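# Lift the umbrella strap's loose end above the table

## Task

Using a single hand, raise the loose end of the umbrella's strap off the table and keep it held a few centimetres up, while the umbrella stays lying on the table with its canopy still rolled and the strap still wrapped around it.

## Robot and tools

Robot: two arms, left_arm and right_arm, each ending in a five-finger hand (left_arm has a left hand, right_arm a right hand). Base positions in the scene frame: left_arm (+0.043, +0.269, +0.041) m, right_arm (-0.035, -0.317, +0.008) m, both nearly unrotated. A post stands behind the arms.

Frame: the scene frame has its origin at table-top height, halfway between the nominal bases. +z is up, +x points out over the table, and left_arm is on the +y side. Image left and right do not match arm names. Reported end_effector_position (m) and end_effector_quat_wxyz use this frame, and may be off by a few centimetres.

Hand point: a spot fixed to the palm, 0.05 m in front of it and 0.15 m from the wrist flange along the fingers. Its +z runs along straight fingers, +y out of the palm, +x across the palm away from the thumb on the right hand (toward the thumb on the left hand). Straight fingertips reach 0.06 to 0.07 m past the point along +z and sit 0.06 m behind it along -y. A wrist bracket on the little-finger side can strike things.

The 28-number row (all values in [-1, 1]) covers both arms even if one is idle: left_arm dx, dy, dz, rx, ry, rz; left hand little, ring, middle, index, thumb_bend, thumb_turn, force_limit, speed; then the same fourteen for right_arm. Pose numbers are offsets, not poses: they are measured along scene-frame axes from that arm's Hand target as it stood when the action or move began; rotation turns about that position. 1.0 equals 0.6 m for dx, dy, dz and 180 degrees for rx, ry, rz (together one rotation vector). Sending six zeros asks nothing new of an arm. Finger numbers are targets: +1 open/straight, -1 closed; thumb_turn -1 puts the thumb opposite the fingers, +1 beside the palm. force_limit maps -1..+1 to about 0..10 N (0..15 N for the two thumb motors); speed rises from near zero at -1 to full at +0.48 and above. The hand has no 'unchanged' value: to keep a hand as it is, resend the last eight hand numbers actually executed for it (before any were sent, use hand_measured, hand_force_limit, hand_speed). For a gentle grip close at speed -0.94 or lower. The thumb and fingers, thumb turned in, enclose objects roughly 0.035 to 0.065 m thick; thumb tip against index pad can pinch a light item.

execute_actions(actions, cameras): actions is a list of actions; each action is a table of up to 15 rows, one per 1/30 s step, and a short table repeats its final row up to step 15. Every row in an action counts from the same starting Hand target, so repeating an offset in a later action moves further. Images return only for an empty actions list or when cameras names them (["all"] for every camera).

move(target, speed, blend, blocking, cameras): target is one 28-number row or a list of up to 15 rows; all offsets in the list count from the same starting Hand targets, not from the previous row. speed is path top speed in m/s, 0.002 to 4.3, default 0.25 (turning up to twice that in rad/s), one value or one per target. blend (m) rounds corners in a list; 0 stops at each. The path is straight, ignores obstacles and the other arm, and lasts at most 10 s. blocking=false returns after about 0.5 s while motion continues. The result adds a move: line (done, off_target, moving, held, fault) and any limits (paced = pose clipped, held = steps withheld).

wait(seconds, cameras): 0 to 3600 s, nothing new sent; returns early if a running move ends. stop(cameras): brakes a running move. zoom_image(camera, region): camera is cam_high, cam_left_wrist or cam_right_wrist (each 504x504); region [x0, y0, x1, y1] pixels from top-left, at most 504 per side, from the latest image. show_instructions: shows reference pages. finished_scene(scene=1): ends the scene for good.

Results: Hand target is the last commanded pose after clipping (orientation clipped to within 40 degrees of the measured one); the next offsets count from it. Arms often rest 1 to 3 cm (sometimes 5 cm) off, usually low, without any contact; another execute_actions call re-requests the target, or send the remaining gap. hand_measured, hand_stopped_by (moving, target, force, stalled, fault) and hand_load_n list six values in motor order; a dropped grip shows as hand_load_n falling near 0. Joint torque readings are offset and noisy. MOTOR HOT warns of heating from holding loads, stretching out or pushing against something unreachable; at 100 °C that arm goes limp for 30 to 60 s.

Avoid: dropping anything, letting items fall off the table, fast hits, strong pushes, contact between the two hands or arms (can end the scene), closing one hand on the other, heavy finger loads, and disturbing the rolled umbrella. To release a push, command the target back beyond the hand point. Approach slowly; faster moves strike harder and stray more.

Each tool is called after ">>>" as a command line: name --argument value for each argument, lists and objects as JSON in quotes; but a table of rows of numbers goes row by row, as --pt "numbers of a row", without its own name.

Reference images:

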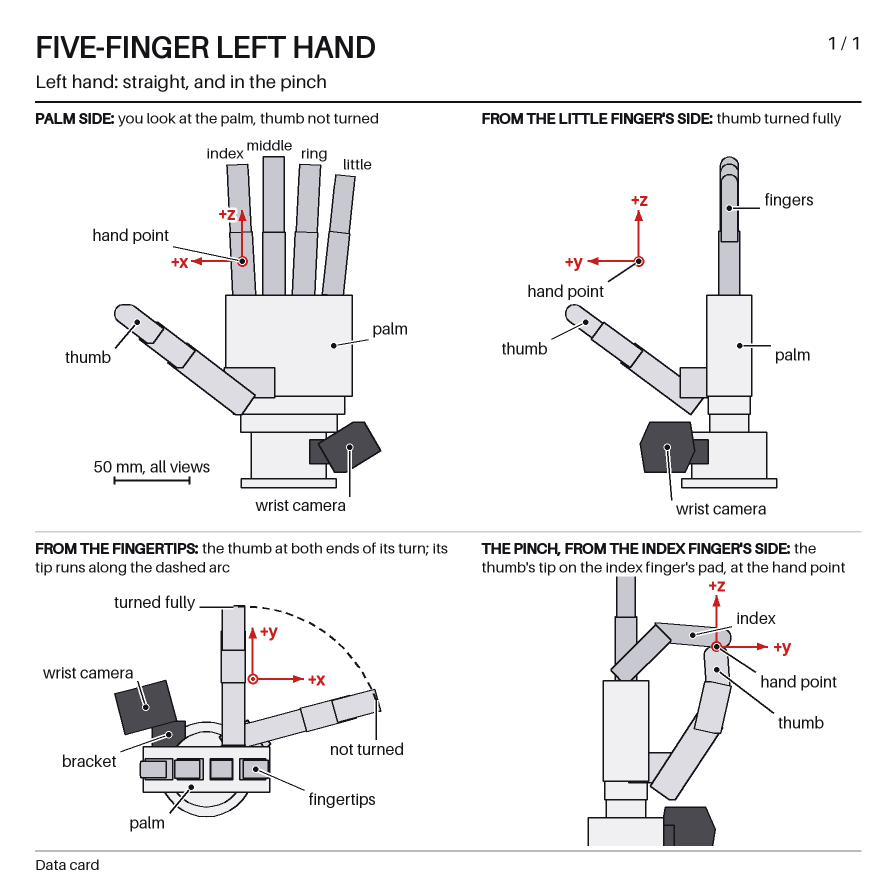

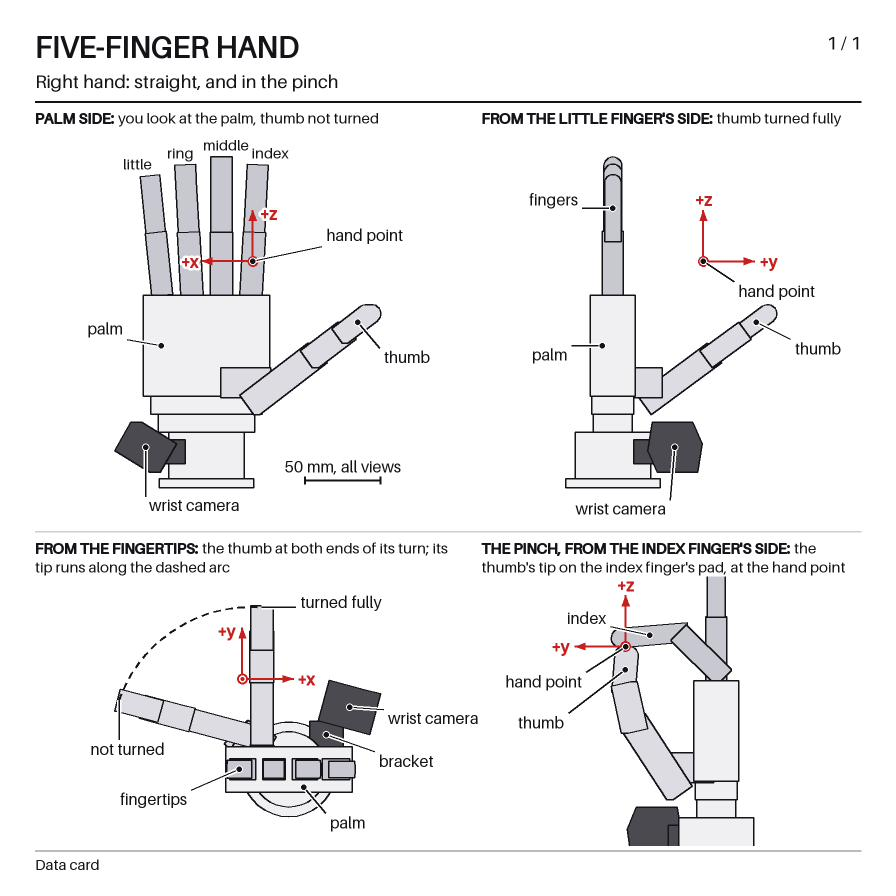

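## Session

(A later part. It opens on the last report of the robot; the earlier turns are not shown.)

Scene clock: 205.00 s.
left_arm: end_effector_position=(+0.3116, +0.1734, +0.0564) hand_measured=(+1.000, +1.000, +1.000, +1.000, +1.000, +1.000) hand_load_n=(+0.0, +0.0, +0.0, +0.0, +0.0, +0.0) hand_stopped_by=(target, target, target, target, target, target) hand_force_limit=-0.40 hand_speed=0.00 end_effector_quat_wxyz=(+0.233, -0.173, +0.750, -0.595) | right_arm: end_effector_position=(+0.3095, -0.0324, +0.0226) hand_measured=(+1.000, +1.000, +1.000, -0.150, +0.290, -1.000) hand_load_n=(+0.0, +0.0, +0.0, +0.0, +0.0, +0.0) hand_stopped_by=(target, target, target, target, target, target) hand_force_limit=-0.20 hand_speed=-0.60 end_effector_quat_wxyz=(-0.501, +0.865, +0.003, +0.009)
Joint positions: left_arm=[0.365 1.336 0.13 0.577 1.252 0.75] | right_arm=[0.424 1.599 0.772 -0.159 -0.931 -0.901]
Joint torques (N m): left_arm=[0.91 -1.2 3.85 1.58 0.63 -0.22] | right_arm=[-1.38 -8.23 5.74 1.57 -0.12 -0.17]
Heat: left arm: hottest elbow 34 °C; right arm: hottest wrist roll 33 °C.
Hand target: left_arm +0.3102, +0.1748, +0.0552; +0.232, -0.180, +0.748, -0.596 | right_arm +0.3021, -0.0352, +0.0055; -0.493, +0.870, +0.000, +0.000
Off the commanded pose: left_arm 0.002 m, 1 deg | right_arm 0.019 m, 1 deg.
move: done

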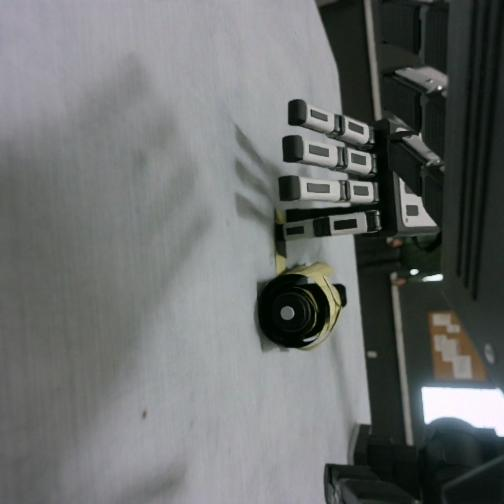

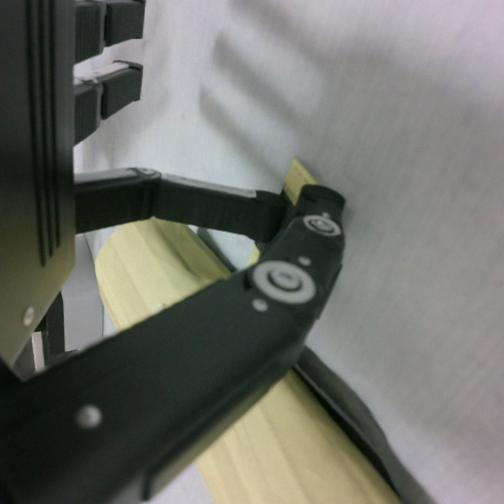

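>>> move --pt "0 0 0 0 0 0 1 1 1 1 1 1 -0.4 0 0.0 0.0 0.0 0 0 0 1 1 1 -0.19 0.24 -1 -0.2 -0.6" --cameras '["cam_left_wrist","cam_right_wrist"]' --speed 0.08

>>> zoom_image --camera "cam_left_wrist" --region '[240, 180, 360, 300]'

>>> zoom_image --camera "cam_right_wrist" --region '[200, 70, 440, 310]'

Scene clock: 206.60 s.
left_arm: end_effector_position=(+0.3116, +0.1734, +0.0564) hand_measured=(+1.000, +1.000, +1.000, +1.000, +1.000, +1.000) hand_load_n=(+0.0, +0.0, +0.0, +0.0, +0.0, +0.0) hand_stopped_by=(target, target, target, target, target, target) hand_force_limit=-0.40 hand_speed=0.00 end_effector_quat_wxyz=(+0.233, -0.173, +0.750, -0.595) | right_arm: end_effector_position=(+0.3093, -0.0326, +0.0219) hand_measured=(+1.000, +1.000, +1.000, -0.190, +0.240, -1.000) hand_load_n=(+0.0, +0.0, +0.0, +0.0, +0.0, +0.0) hand_stopped_by=(target, target, target, target, target, target) hand_force_limit=-0.20 hand_speed=-0.60 end_effector_quat_wxyz=(-0.500, +0.866, +0.003, +0.008)
Joint positions: left_arm=[0.365 1.336 0.13 0.577 1.252 0.75] | right_arm=[0.424 1.6 0.772 -0.159 -0.93 -0.901]
Joint torques (N m): left_arm=[0.85 -1.08 3.84 1.54 0.64 -0.23] | right_arm=[-1.14 -8.64 5.75 1.55 -0.17 -0.17]
Heat: left arm: hottest elbow 33 °C; right arm: hottest wrist roll 33 °C.
Hand target: left_arm +0.3102, +0.1748, +0.0552; +0.232, -0.180, +0.748, -0.596 | right_arm +0.3021, -0.0352, +0.0055; -0.493, +0.870, +0.000, +0.000
Off the commanded pose: left_arm 0.002 m, 1 deg | right_arm 0.018 m, 1 deg.
move: done

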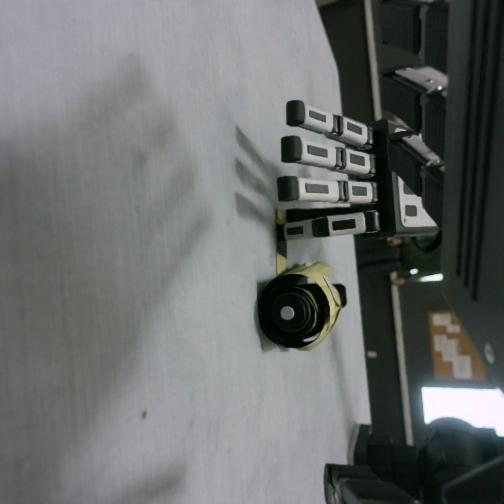

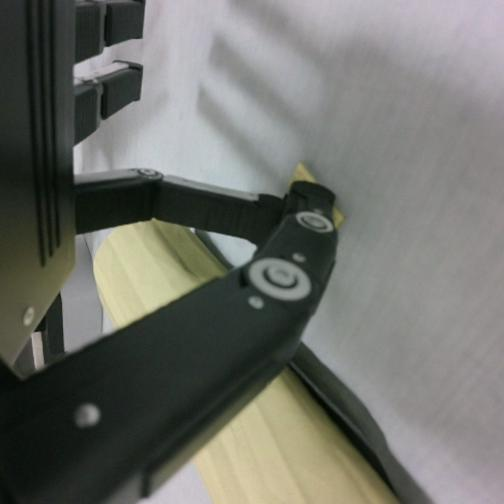

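Scaled by 4.200 from the camera's image (finer frame: 720x720).

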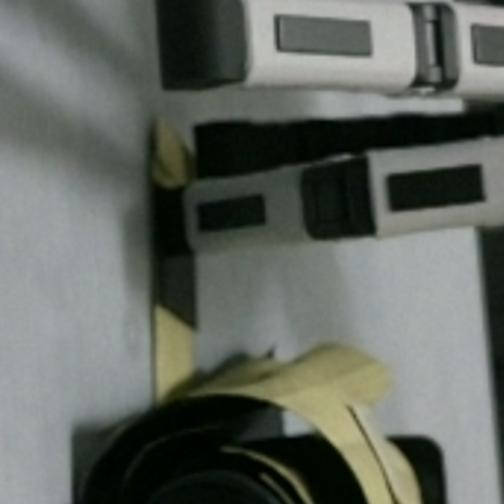

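Scaled by 2.100 from the camera's image (finer frame: 720x720).

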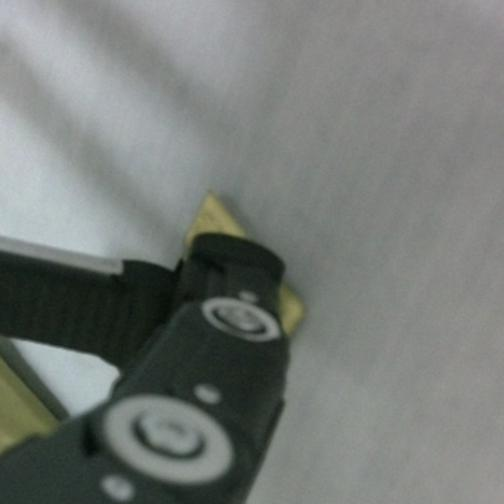

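>>> move --pt "0 0 0 0 0 0 1 1 1 1 1 1 -0.4 0 0.0 0.0 -0.01 0 0 0 1 1 1 -0.22 0.18 -1 -0.2 -0.6" --cameras '["cam_left_wrist","cam_right_wrist"]' --speed 0.08

>>> zoom_image --camera "cam_left_wrist" --region '[240, 180, 360, 300]'

>>> zoom_image --camera "cam_right_wrist" --region '[200, 70, 440, 310]'

Scene clock: 208.60 s.
left_arm: end_effector_position=(+0.3116, +0.1734, +0.0564) hand_measured=(+1.000, +1.000, +1.000, +1.000, +1.000, +1.000) hand_load_n=(+0.0, +0.0, +0.0, +0.0, +0.0, +0.0) hand_stopped_by=(target, target, target, target, target, target) hand_force_limit=-0.40 hand_speed=0.00 end_effector_quat_wxyz=(+0.233, -0.173, +0.750, -0.595) | right_arm: end_effector_position=(+0.3106, -0.0310, +0.0196) hand_measured=(+1.000, +1.000, +1.000, -0.220, +0.180, -1.000) hand_load_n=(+0.0, +0.0, +0.0, +0.0, +0.0, +0.0) hand_stopped_by=(target, target, target, target, target, target) hand_force_limit=-0.20 hand_speed=-0.60 end_effector_quat_wxyz=(-0.503, +0.864, +0.005, +0.010)
Joint positions: left_arm=[0.365 1.336 0.13 0.577 1.252 0.75] | right_arm=[0.425 1.609 0.771 -0.141 -0.934 -0.901]
Joint torques (N m): left_arm=[0.91 -1.14 3.84 1.55 0.63 -0.23] | right_arm=[-1.67 -8.18 5.35 1.47 -0.01 -0.18]
Heat: left arm: hottest elbow 33 °C; right arm: hottest wrist roll 33 °C.
Hand target: left_arm +0.3102, +0.1748, +0.0552; +0.232, -0.180, +0.748, -0.596 | right_arm +0.3022, -0.0352, -0.0005; -0.493, +0.870, +0.000, +0.000
Off the commanded pose: left_arm 0.002 m, 1 deg | right_arm 0.022 m, 2 deg.
move: off_target (right_arm)

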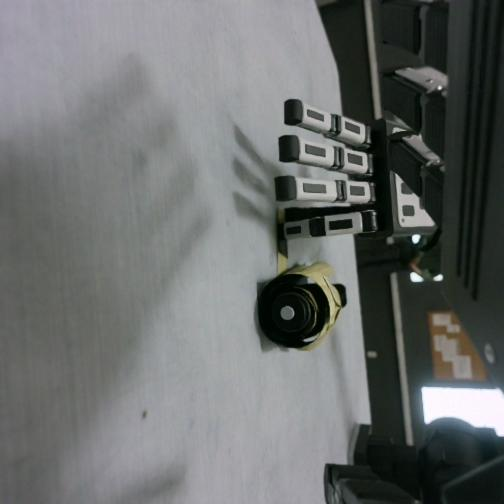

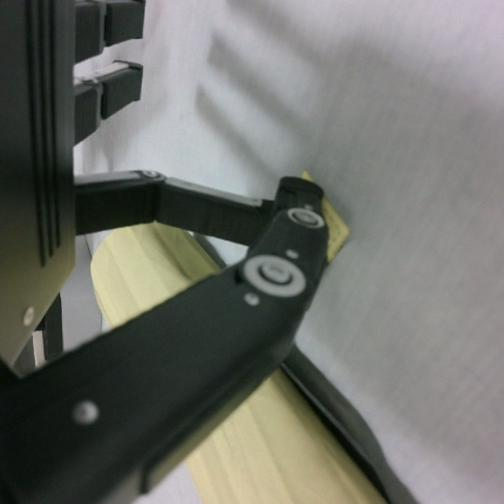

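Scaled by 4.200 from the camera's image (finer frame: 720x720).

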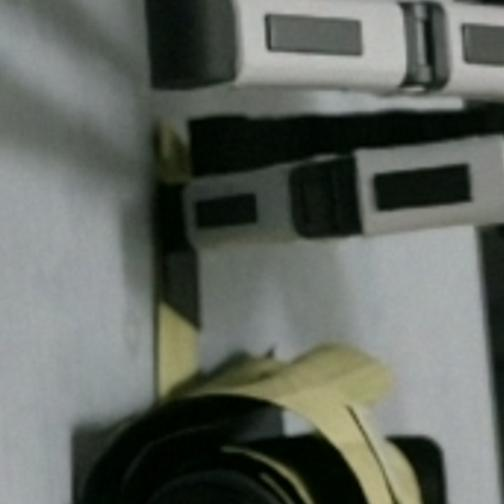

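Scaled by 2.100 from the camera's image (finer frame: 720x720).

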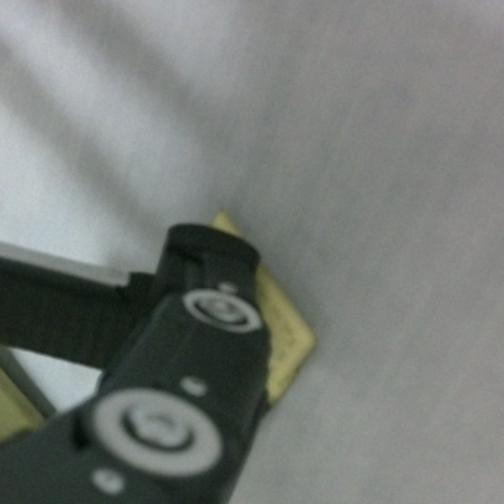

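>>> move --pt "0 0 0 0 0 0 1 1 1 1 1 1 -0.4 0 0.0 0.0 0.11 0 0 0 1 1 1 -0.22 0.18 -1 -0.2 -0.6" --pt "0 0 0 0 0 0 1 1 1 1 1 1 -0.4 0 0.0 -0.01 0.14 0.0606 0 0 1 1 1 0.25 0.27 -1 -0.2 0" --cameras '["cam_left_wrist","cam_right_wrist"]' --speed 0.08

>>> zoom_image --camera "cam_left_wrist" --region '[240, 180, 360, 300]'

>>> zoom_image --camera "cam_right_wrist" --region '[260, 20, 500, 260]'

Scene clock: 227.93 s.
left_arm: end_effector_position=(+0.3116, +0.1734, +0.0564) hand_measured=(+1.000, +1.000, +1.000, +1.000, +1.000, +1.000) hand_load_n=(+0.0, +0.0, +0.0, +0.0, +0.0, +0.0) hand_stopped_by=(target, target, target, target, target, target) hand_force_limit=-0.40 hand_speed=0.00 end_effector_quat_wxyz=(+0.233, -0.173, +0.750, -0.595) | right_arm: end_effector_position=(+0.3014, -0.0388, +0.0797) hand_measured=(+1.000, +1.000, +1.000, +0.250, +0.270, -1.000) hand_load_n=(+0.0, -0.5, +0.0, +0.0, +0.0, +0.0) hand_stopped_by=(target, target, target, target, target, target) hand_force_limit=-0.20 hand_speed=0.00 end_effector_quat_wxyz=(-0.570, +0.821, +0.002, -0.007)
Joint positions: left_arm=[0.365 1.336 0.13 0.577 1.252 0.75] | right_arm=[0.357 1.498 0.754 -0.164 -1.112 -0.844]
Joint torques (N m): left_arm=[0.97 -1.14 3.85 1.58 0.63 -0.23] | right_arm=[-2.14 -11.22 6.83 1.78 -0.58 0.02]
Heat: left arm: hottest waist 32 °C; right arm: hottest elbow 32 °C.
Hand target: left_arm +0.3102, +0.1748, +0.0552; +0.232, -0.180, +0.748, -0.596 | right_arm +0.3021, -0.0411, +0.0834; -0.574, +0.819, +0.000, +0.000
Off the commanded pose: left_arm 0.002 m, 1 deg | right_arm 0.005 m, 1 deg.
move: done

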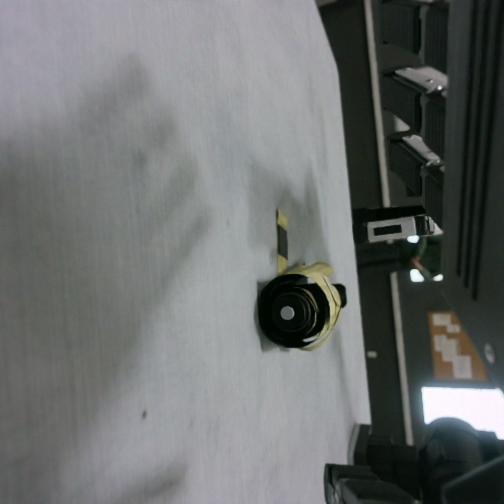

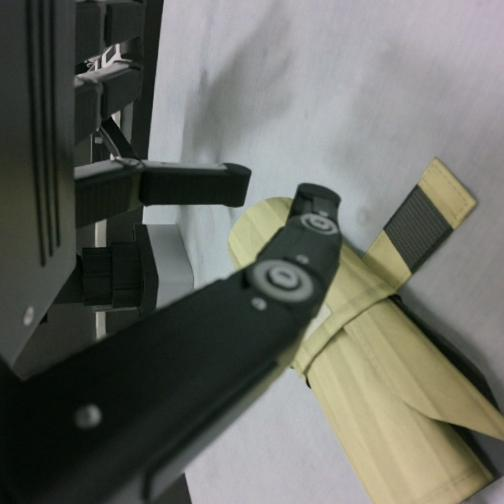

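Scaled by 4.200 from the camera's image (finer frame: 720x720).

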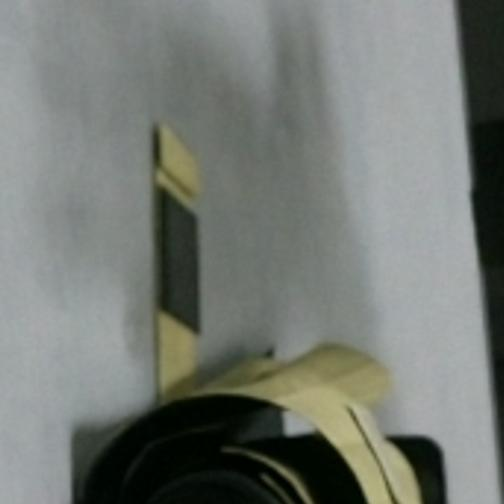

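Scaled by 2.100 from the camera's image (finer frame: 720x720).

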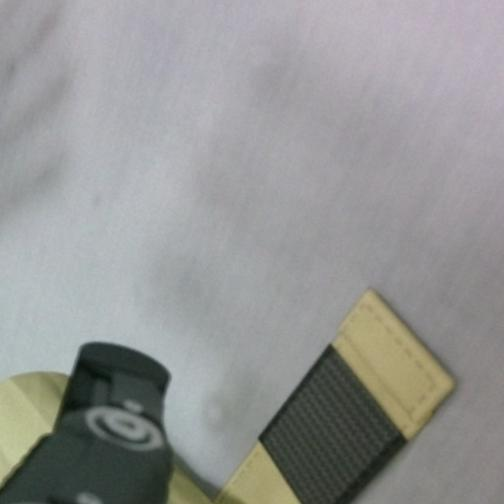

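>>> move --pt "0 0 0 0 0 0 1 1 1 1 1 1 -0.4 0 -0.009 -0.016 0.02 0 0 0 1 1 1 0.25 0.27 -1 -0.2 -0.6" --pt "0 0 0 0 0 0 1 1 1 1 1 1 -0.4 0 -0.009 -0.016 -0.116 0 0 0 1 1 1 0.25 0.27 -1 -0.2 -0.6" --cameras '["cam_left_wrist","cam_right_wrist"]' --speed 0.06

>>> zoom_image --camera "cam_left_wrist" --region '[240, 180, 360, 300]'

>>> zoom_image --camera "cam_right_wrist" --region '[200, 70, 440, 310]'

Scene clock: 235.70 s.
left_arm: end_effector_position=(+0.3116, +0.1734, +0.0564) hand_measured=(+1.000, +1.000, +1.000, +1.000, +1.000, +1.000) hand_load_n=(+0.0, +0.0, +0.0, +0.0, +0.0, +0.0) hand_stopped_by=(target, target, target, target, target, target) hand_force_limit=-0.40 hand_speed=0.00 end_effector_quat_wxyz=(+0.233, -0.173, +0.750, -0.595) | right_arm: end_effector_position=(+0.2972, -0.0482, +0.0214) hand_measured=(+1.000, +1.000, +1.000, +0.250, +0.270, -1.000) hand_load_n=(+0.0, +0.0, +0.0, +0.0, +0.0, +0.0) hand_stopped_by=(target, target, target, target, target, target) hand_force_limit=-0.20 hand_speed=-0.60 end_effector_quat_wxyz=(-0.574, +0.819, -0.001, -0.003)
Joint positions: left_arm=[0.365 1.336 0.13 0.577 1.252 0.75] | right_arm=[0.335 1.626 0.681 0.033 -1.126 -0.858]
Joint torques (N m): left_arm=[0.97 -1.2 3.82 1.57 0.64 -0.22] | right_arm=[-2.32 -9 5.42 1.88 -0.49 -0.19]
Heat: left arm: hottest waist 32 °C; right arm: hottest elbow 32 °C.
Hand target: left_arm +0.3102, +0.1748, +0.0552; +0.232, -0.180, +0.748, -0.596 | right_arm +0.2968, -0.0507, +0.0139; -0.574, +0.819, +0.000, +0.000
Off the commanded pose: left_arm 0.002 m, 1 deg | right_arm 0.008 m, 0 deg.
move: done

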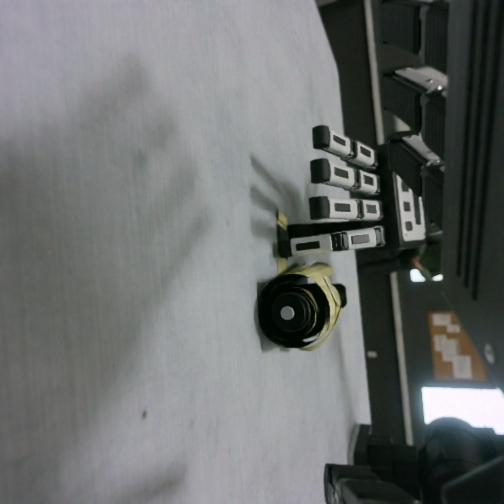

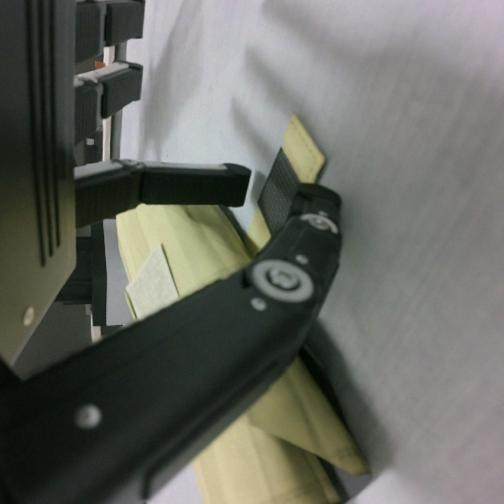

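Scaled by 4.200 from the camera's image (finer frame: 720x720).

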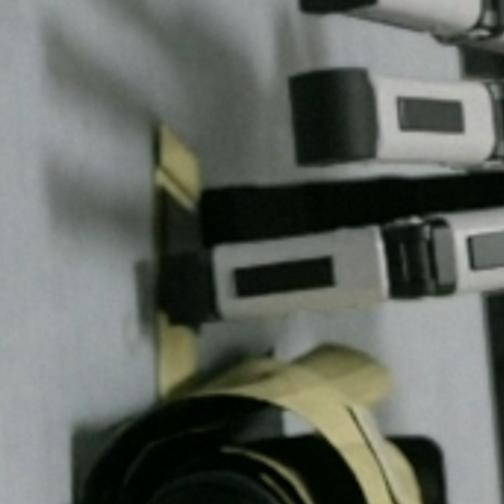

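Scaled by 2.100 from the camera's image (finer frame: 720x720).

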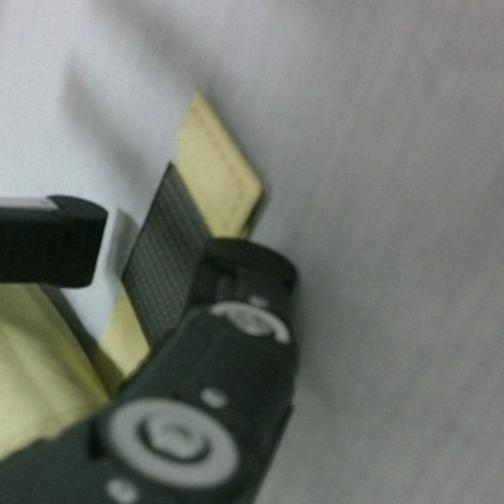

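>>> move --pt "0 0 0 0 0 0 1 1 1 1 1 1 -0.4 0 0.007 -0.007 0.09 0 0 0 1 1 1 0.25 0.27 -1 -0.2 -0.6" --pt "0 0 0 0 0 0 1 1 1 1 1 1 -0.4 0 0.007 -0.007 -0.003 0 0 0 1 1 1 0.25 0.27 -1 -0.2 -0.6" --cameras '["cam_left_wrist","cam_right_wrist"]' --speed 0.06

>>> zoom_image --camera "cam_left_wrist" --region '[240, 180, 360, 300]'

>>> zoom_image --camera "cam_right_wrist" --region '[200, 70, 440, 310]'

Scene clock: 240.37 s.
left_arm: end_effector_position=(+0.3116, +0.1734, +0.0564) hand_measured=(+1.000, +1.000, +1.000, +1.000, +1.000, +1.000) hand_load_n=(+0.0, +0.0, +0.0, +0.0, +0.0, +0.0) hand_stopped_by=(target, target, target, target, target, target) hand_force_limit=-0.40 hand_speed=0.00 end_effector_quat_wxyz=(+0.233, -0.173, +0.750, -0.595) | right_arm: end_effector_position=(+0.2949, -0.0541, +0.0198) hand_measured=(+1.000, +1.000, +1.000, +0.250, +0.270, -1.000) hand_load_n=(+0.0, +0.0, -0.5, +0.0, -0.5, +2.0) hand_stopped_by=(target, target, target, target, target, target) hand_force_limit=-0.20 hand_speed=-0.60 end_effector_quat_wxyz=(-0.575, +0.818, -0.003, -0.009)
Joint positions: left_arm=[0.365 1.336 0.13 0.577 1.252 0.75] | right_arm=[0.32 1.629 0.681 0 -1.141 -0.883]
Joint torques (N m): left_arm=[0.91 -1.2 3.84 1.57 0.63 -0.22] | right_arm=[-1.85 -8.29 6.38 2.1 -0.25 -0.17]
Heat: left arm: hottest waist 32 °C; right arm: hottest elbow 32 °C.
Hand target: left_arm +0.3102, +0.1748, +0.0552; +0.232, -0.180, +0.748, -0.596 | right_arm +0.3009, -0.0549, +0.0121; -0.574, +0.819, +0.000, +0.000
Off the commanded pose: left_arm 0.002 m, 1 deg | right_arm 0.010 m, 1 deg.
move: done

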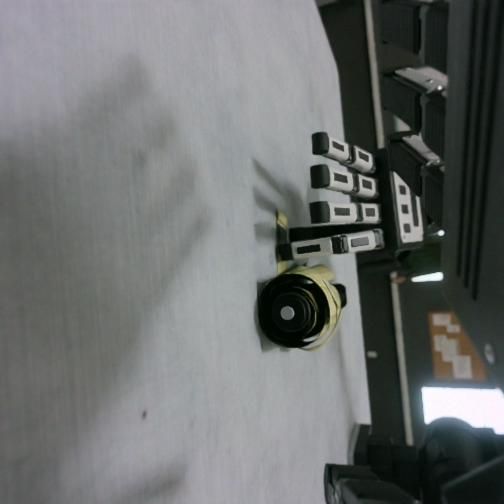

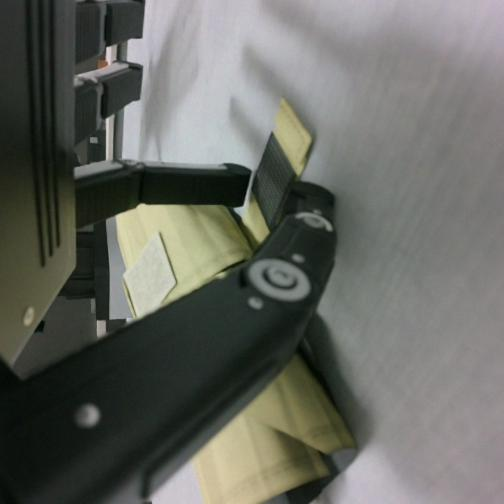

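Scaled by 4.200 from the camera's image (finer frame: 720x720).

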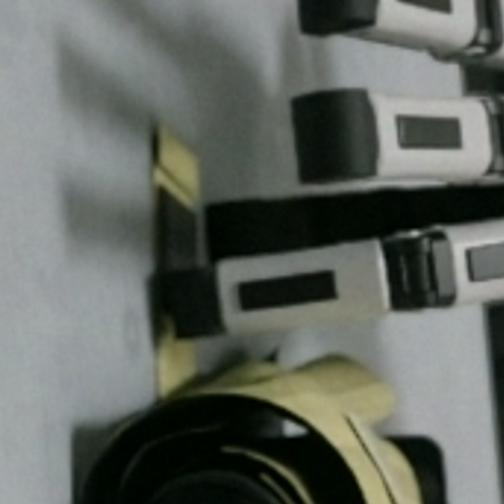

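Scaled by 2.100 from the camera's image (finer frame: 720x720).

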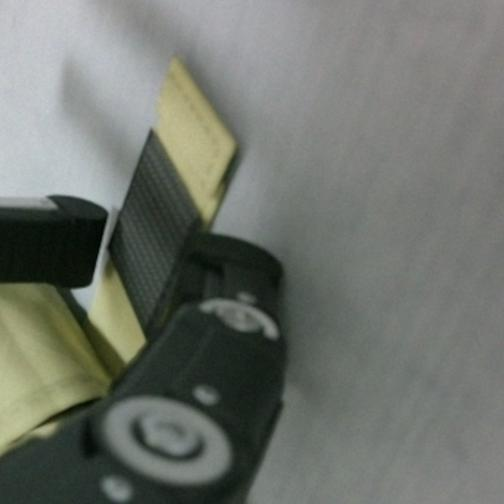

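>>> move --pt "0 0 0 0 0 0 1 1 1 1 1 1 -0.4 0 0.0 0.0045 0.09 0 0 0 1 1 1 0.25 0.27 -1 -0.2 -0.6" --pt "0 0 0 0 0 0 1 1 1 1 1 1 -0.4 0 -0.002 0.0045 0.0 0 0 0 1 1 1 0.25 0.27 -1 -0.2 -0.6" --cameras '["cam_left_wrist","cam_right_wrist"]' --speed 0.06

>>> zoom_image --camera "cam_left_wrist" --region '[240, 180, 360, 300]'

>>> zoom_image --camera "cam_right_wrist" --region '[200, 70, 440, 310]'

Scene clock: 248.20 s.
left_arm: end_effector_position=(+0.3116, +0.1734, +0.0564) hand_measured=(+1.000, +1.000, +1.000, +1.000, +1.000, +1.000) hand_load_n=(+0.0, +0.0, +0.0, +0.0, +0.0, +0.0) hand_stopped_by=(target, target, target, target, target, target) hand_force_limit=-0.40 hand_speed=0.00 end_effector_quat_wxyz=(+0.233, -0.173, +0.750, -0.595) | right_arm: end_effector_position=(+0.2991, -0.0542, +0.0200) hand_measured=(+1.000, +1.000, +1.000, +0.250, +0.270, -1.000) hand_load_n=(+0.0, +0.0, +0.0, +0.0, +0.0, +1.5) hand_stopped_by=(target, target, target, target, target, target) hand_force_limit=-0.20 hand_speed=-0.60 end_effector_quat_wxyz=(-0.575, +0.818, -0.002, -0.001)
Joint positions: left_arm=[0.365 1.336 0.13 0.577 1.252 0.75] | right_arm=[0.318 1.629 0.681 0.019 -1.134 -0.878]
Joint torques (N m): left_arm=[0.85 -1.14 3.81 1.58 0.63 -0.22] | right_arm=[-1.55 -8.53 6.17 1.91 -0.33 -0.1]
Heat: left arm: hottest waist 32 °C; right arm: hottest elbow 32 °C.
Hand target: left_arm +0.3102, +0.1748, +0.0552; +0.232, -0.180, +0.748, -0.596 | right_arm +0.2998, -0.0523, +0.0121; -0.574, +0.819, +0.000, +0.000
Off the commanded pose: left_arm 0.002 m, 1 deg | right_arm 0.008 m, 0 deg.
move: done

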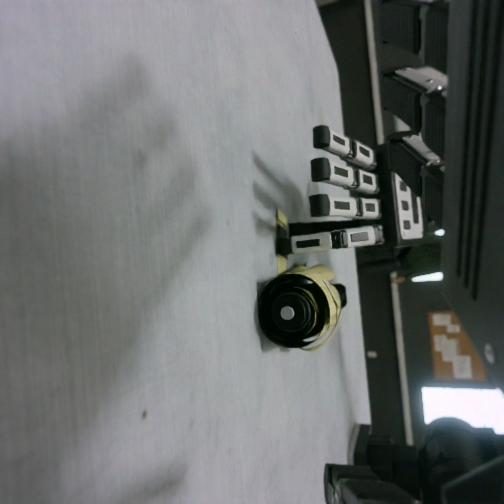

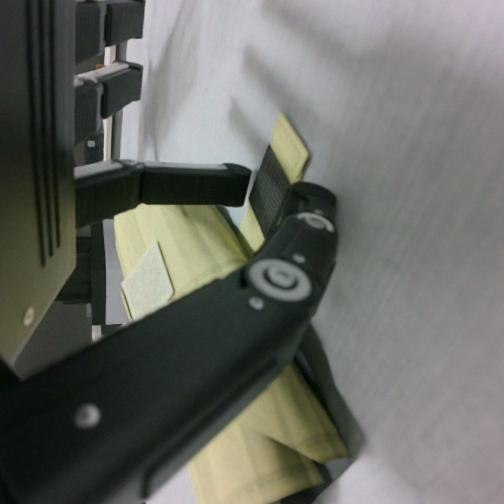

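Scaled by 4.200 from the camera's image (finer frame: 720x720).

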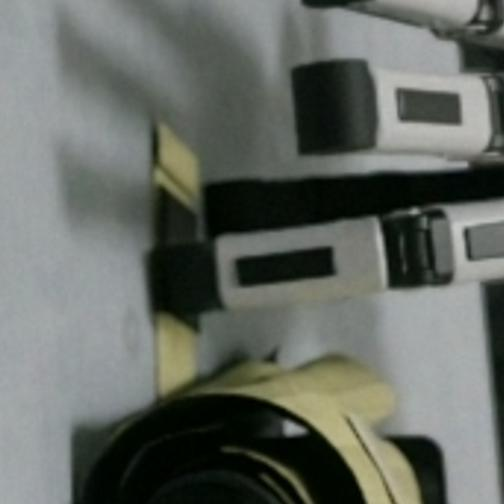

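Scaled by 2.100 from the camera's image (finer frame: 720x720).

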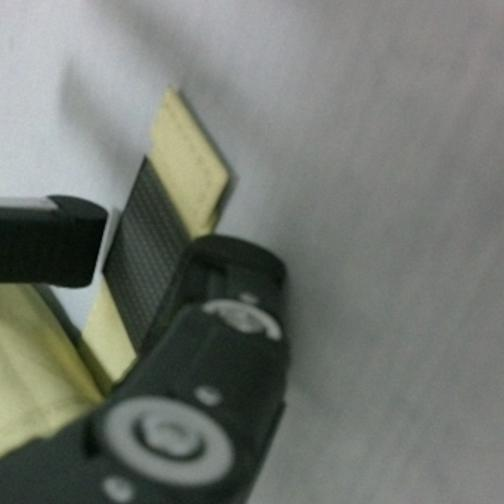

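>>> move --pt "0 0 0 0 0 0 1 1 1 1 1 1 -0.4 0 0.0 0.008 0.012 0 0 0 1 1 1 0.25 0.27 -1 -0.2 -0.6" --pt "0 0 0 0 0 0 1 1 1 1 1 1 -0.4 0 0.0 0.008 0.0 0 0 0 1 1 1 0.11 0.27 -1 -0.2 -0.6" --cameras '["cam_left_wrist","cam_right_wrist"]' --speed 0.06

>>> zoom_image --camera "cam_left_wrist" --region '[240, 180, 360, 300]'

>>> zoom_image --camera "cam_right_wrist" --region '[200, 70, 440, 310]'

Scene clock: 251.23 s.
left_arm: end_effector_position=(+0.3116, +0.1734, +0.0564) hand_measured=(+1.000, +1.000, +1.000, +1.000, +1.000, +1.000) hand_load_n=(+0.0, +0.0, +0.0, +0.0, +0.0, +0.0) hand_stopped_by=(target, target, target, target, target, target) hand_force_limit=-0.40 hand_speed=0.00 end_effector_quat_wxyz=(+0.233, -0.173, +0.750, -0.595) | right_arm: end_effector_position=(+0.3017, -0.0522, +0.0205) hand_measured=(+1.000, +1.000, +1.000, +0.110, +0.270, -1.000) hand_load_n=(+0.0, +0.0, +0.0, +0.5, +0.0, +1.0) hand_stopped_by=(target, target, target, target, target, target) hand_force_limit=-0.20 hand_speed=-0.60 end_effector_quat_wxyz=(-0.575, +0.818, -0.005, +0.002)
Joint positions: left_arm=[0.365 1.336 0.13 0.577 1.252 0.75] | right_arm=[0.322 1.631 0.681 0.043 -1.127 -0.855]
Joint torques (N m): left_arm=[0.85 -1.14 3.81 1.59 0.64 -0.22] | right_arm=[-0.56 -8.47 6.16 1.88 -0.33 -0.11]
Heat: left arm: hottest waist 32 °C; right arm: hottest elbow 32 °C.
Hand target: left_arm +0.3102, +0.1748, +0.0552; +0.232, -0.180, +0.748, -0.596 | right_arm +0.2998, -0.0475, +0.0121; -0.574, +0.819, +0.000, +0.000
Off the commanded pose: left_arm 0.002 m, 1 deg | right_arm 0.010 m, 1 deg.
move: done

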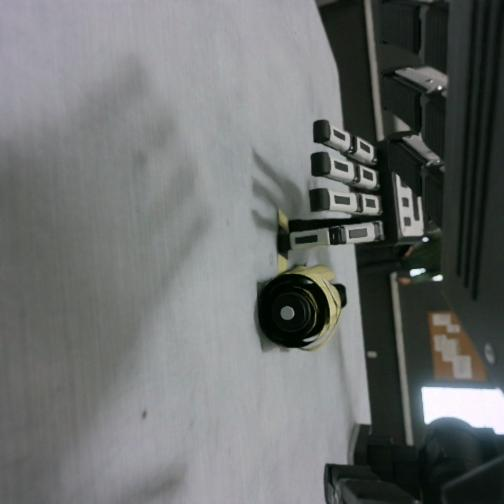

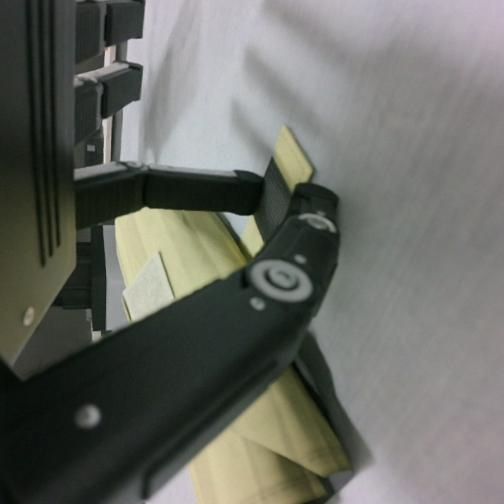

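Scaled by 4.200 from the camera's image (finer frame: 720x720).

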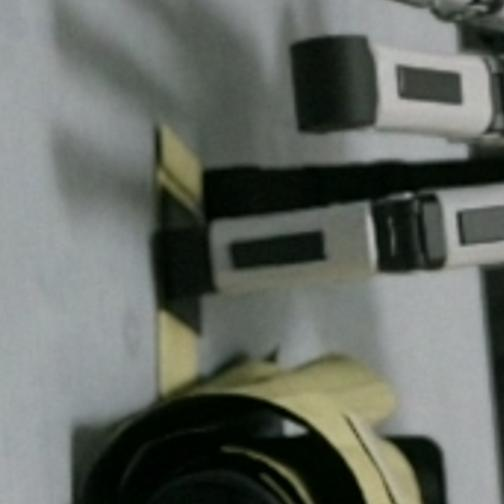

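Scaled by 2.100 from the camera's image (finer frame: 720x720).

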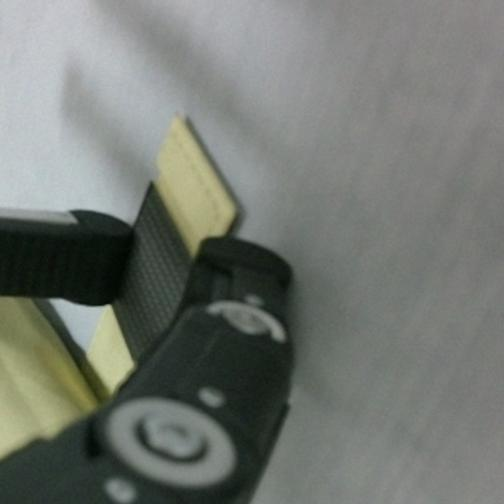

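>>> move --pt "0 0 0 0 0 0 1 1 1 1 1 1 -0.4 0 0.0 0.0 0.0 0 0 0 1 1 1 0.05 0.27 -1 -0.2 -0.7" --cameras '["cam_left_wrist","cam_right_wrist"]' --speed 0.06

>>> zoom_image --camera "cam_left_wrist" --region '[240, 180, 360, 300]'

>>> zoom_image --camera "cam_right_wrist" --region '[200, 70, 440, 310]'

Scene clock: 253.37 s.
left_arm: end_effector_position=(+0.3116, +0.1734, +0.0564) hand_measured=(+1.000, +1.000, +1.000, +1.000, +1.000, +1.000) hand_load_n=(+0.0, +0.0, +0.0, +0.0, +0.0, +0.0) hand_stopped_by=(target, target, target, target, target, target) hand_force_limit=-0.40 hand_speed=0.00 end_effector_quat_wxyz=(+0.233, -0.173, +0.750, -0.595) | right_arm: end_effector_position=(+0.3017, -0.0519, +0.0208) hand_measured=(+1.000, +1.000, +1.000, +0.050, +0.270, -1.000) hand_load_n=(+0.0, +0.0, +0.0, +0.5, +0.0, +1.0) hand_stopped_by=(target, target, target, target, target, target) hand_force_limit=-0.20 hand_speed=-0.70 end_effector_quat_wxyz=(-0.576, +0.818, -0.005, +0.002)
Joint positions: left_arm=[0.365 1.336 0.13 0.577 1.252 0.75] | right_arm=[0.322 1.631 0.681 0.044 -1.128 -0.855]
Joint torques (N m): left_arm=[0.97 -1.2 3.85 1.58 0.63 -0.23] | right_arm=[-0.44 -8.18 6.06 1.81 -0.28 -0.11]
Heat: left arm: hottest waist 32 °C; right arm: hottest elbow 32 °C.
Hand target: left_arm +0.3102, +0.1748, +0.0552; +0.232, -0.180, +0.748, -0.596 | right_arm +0.2998, -0.0474, +0.0121; -0.574, +0.819, +0.000, +0.000
Off the commanded pose: left_arm 0.002 m, 1 deg | right_arm 0.010 m, 1 deg.
move: done

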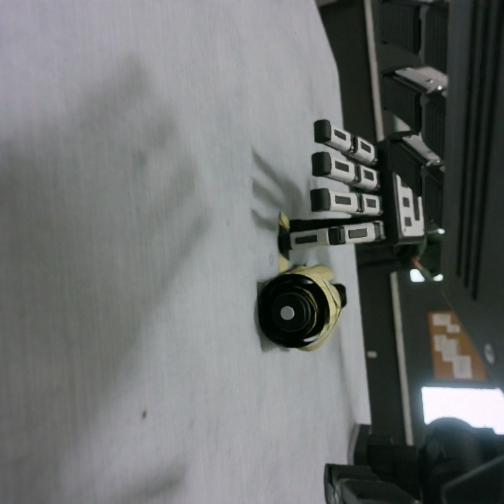

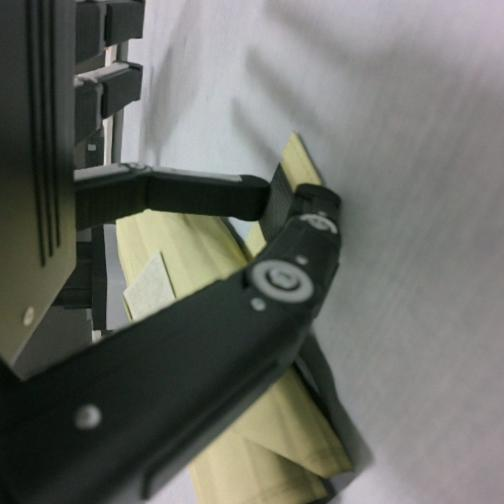

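Scaled by 4.200 from the camera's image (finer frame: 720x720).

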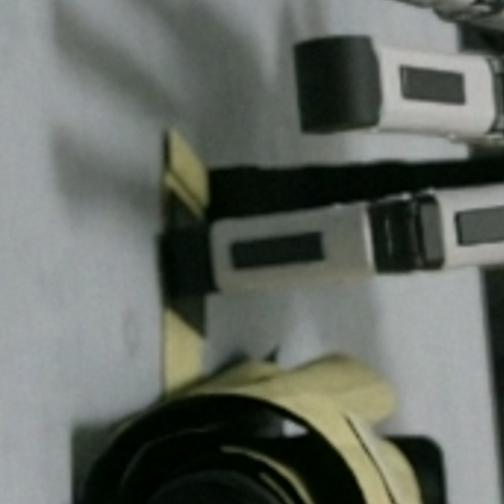

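Scaled by 2.100 from the camera's image (finer frame: 720x720).

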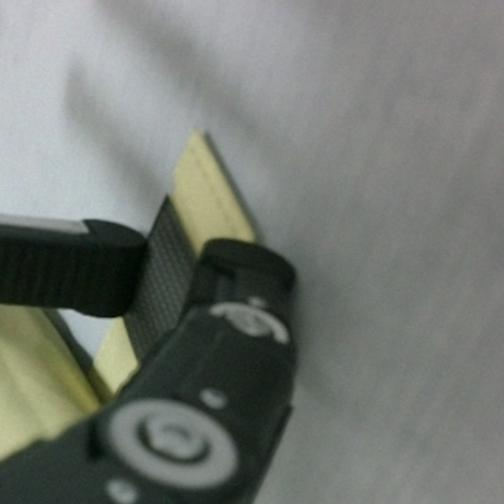

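>>> move --pt "0 0 0 0 0 0 1 1 1 1 1 1 -0.4 0 0.0 0.0 0.0 0 0 0 1 1 1 -0.02 0.27 -1 -0.2 -0.7" --cameras '["cam_left_wrist","cam_right_wrist"]' --speed 0.06

>>> zoom_image --camera "cam_left_wrist" --region '[240, 180, 360, 300]'

>>> zoom_image --camera "cam_right_wrist" --region '[200, 70, 440, 310]'

Scene clock: 255.37 s.
left_arm: end_effector_position=(+0.3116, +0.1734, +0.0564) hand_measured=(+1.000, +1.000, +1.000, +1.000, +1.000, +1.000) hand_load_n=(+0.0, +0.0, +0.0, +0.0, +0.0, +0.0) hand_stopped_by=(target, target, target, target, target, target) hand_force_limit=-0.40 hand_speed=0.00 end_effector_quat_wxyz=(+0.233, -0.173, +0.750, -0.595) | right_arm: end_effector_position=(+0.3015, -0.0501, +0.0210) hand_measured=(+1.000, +1.000, +1.000, -0.020, +0.270, -1.000) hand_load_n=(+0.0, +0.0, +0.0, +0.5, +1.0, +0.0) hand_stopped_by=(target, target, target, target, target, target) hand_force_limit=-0.20 hand_speed=-0.70 end_effector_quat_wxyz=(-0.576, +0.817, -0.001, +0.003)
Joint positions: left_arm=[0.365 1.336 0.13 0.577 1.252 0.75] | right_arm=[0.327 1.631 0.681 0.051 -1.128 -0.855]
Joint torques (N m): left_arm=[0.85 -1.14 3.82 1.57 0.64 -0.22] | right_arm=[-0.73 -8.12 6.11 1.59 -0.27 -0.1]
Heat: left arm: hottest waist 32 °C; right arm: hottest elbow 32 °C.
Hand target: left_arm +0.3102, +0.1748, +0.0552; +0.232, -0.180, +0.748, -0.596 | right_arm +0.2998, -0.0475, +0.0121; -0.574, +0.819, +0.000, +0.000
Off the commanded pose: left_arm 0.002 m, 1 deg | right_arm 0.009 m, 1 deg.
move: done

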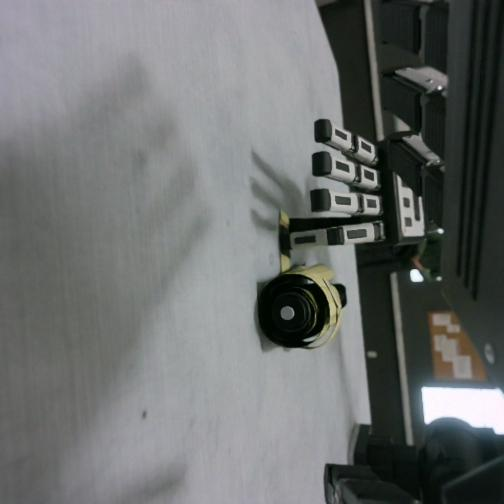

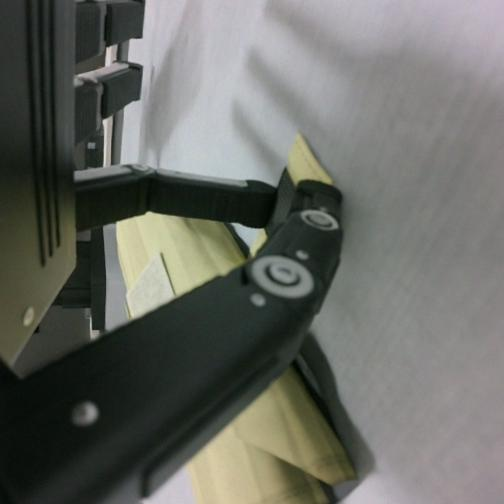

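Scaled by 4.200 from the camera's image (finer frame: 720x720).

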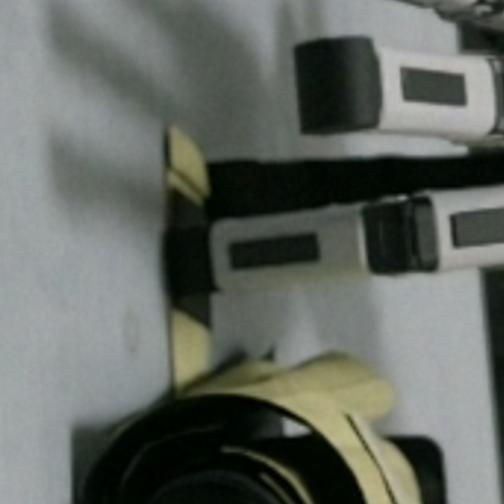

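Scaled by 2.100 from the camera's image (finer frame: 720x720).

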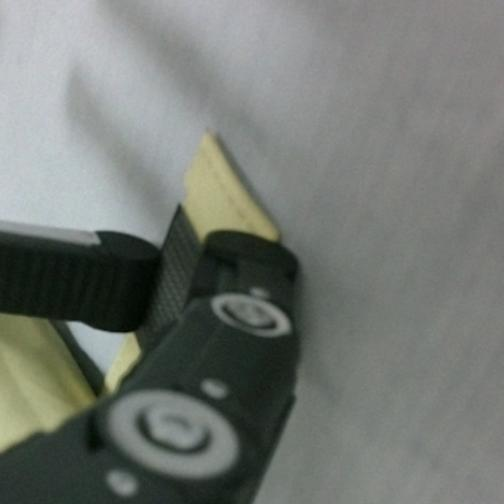

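>>> move --pt "0 0 0 0 0 0 1 1 1 1 1 1 -0.4 0 0.0 0.0 0.0 0 0 0 1 1 1 -0.08 0.27 -1 -0.2 -0.7" --cameras '["cam_left_wrist","cam_right_wrist"]' --speed 0.06

>>> zoom_image --camera "cam_left_wrist" --region '[240, 180, 360, 300]'

>>> zoom_image --camera "cam_right_wrist" --region '[200, 70, 440, 310]'

Scene clock: 257.33 s.
left_arm: end_effector_position=(+0.3116, +0.1734, +0.0564) hand_measured=(+1.000, +1.000, +1.000, +1.000, +1.000, +1.000) hand_load_n=(+0.0, +0.0, +0.0, +0.0, +0.0, +0.0) hand_stopped_by=(target, target, target, target, target, target) hand_force_limit=-0.40 hand_speed=0.00 end_effector_quat_wxyz=(+0.233, -0.173, +0.750, -0.595) | right_arm: end_effector_position=(+0.3017, -0.0497, +0.0212) hand_measured=(+1.000, +1.000, +1.000, -0.080, +0.270, -1.000) hand_load_n=(+0.0, +0.0, +0.0, +2.0, +0.5, -0.5) hand_stopped_by=(target, target, target, target, target, target) hand_force_limit=-0.20 hand_speed=-0.70 end_effector_quat_wxyz=(-0.577, +0.817, +0.000, +0.004)
Joint positions: left_arm=[0.365 1.336 0.13 0.577 1.252 0.75] | right_arm=[0.328 1.631 0.681 0.053 -1.128 -0.855]
Joint torques (N m): left_arm=[0.91 -1.2 3.84 1.57 0.64 -0.22] | right_arm=[-0.73 -8.35 6.05 1.66 -0.24 -0.11]
Heat: left arm: hottest waist 32 °C; right arm: hottest wrist roll 32 °C.
Hand target: left_arm +0.3102, +0.1748, +0.0552; +0.232, -0.180, +0.748, -0.596 | right_arm +0.2998, -0.0475, +0.0121; -0.574, +0.819, +0.000, +0.000
Off the commanded pose: left_arm 0.002 m, 1 deg | right_arm 0.010 m, 1 deg.
move: done

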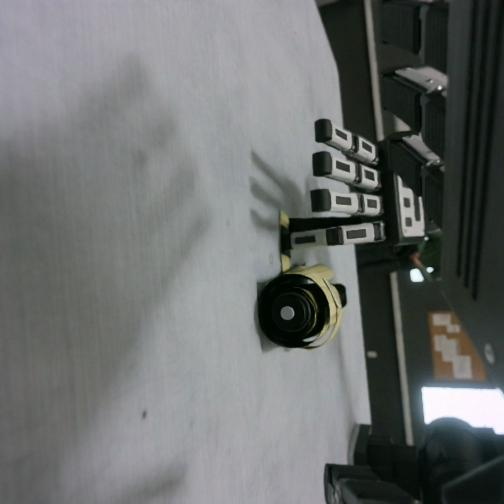

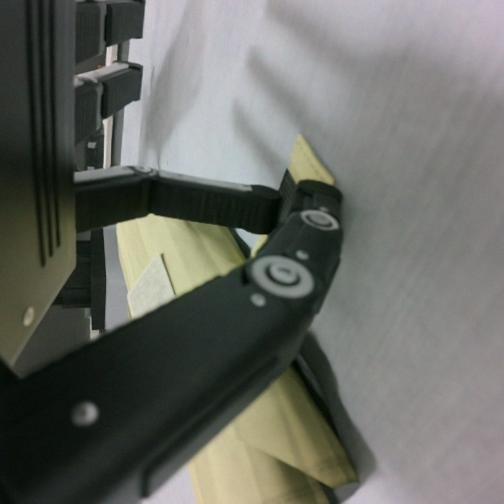

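Scaled by 4.200 from the camera's image (finer frame: 720x720).

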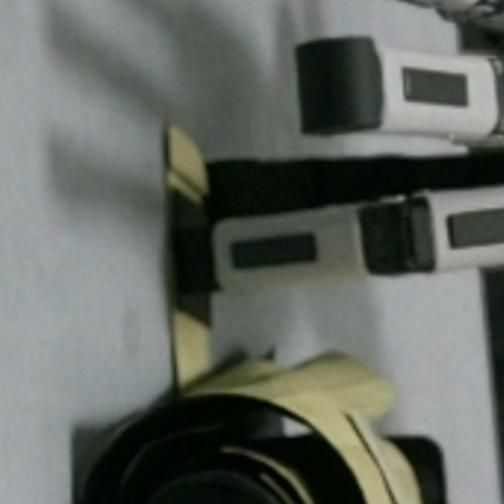

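Scaled by 2.100 from the camera's image (finer frame: 720x720).

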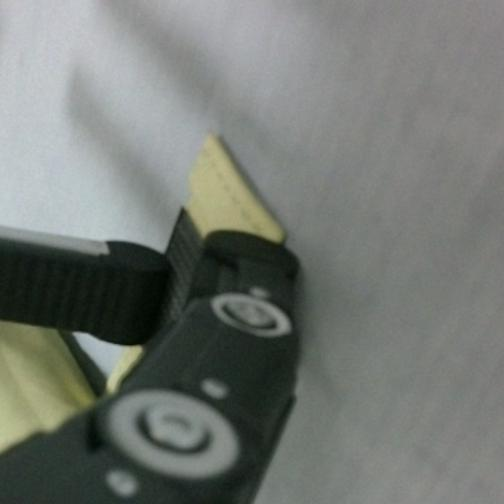

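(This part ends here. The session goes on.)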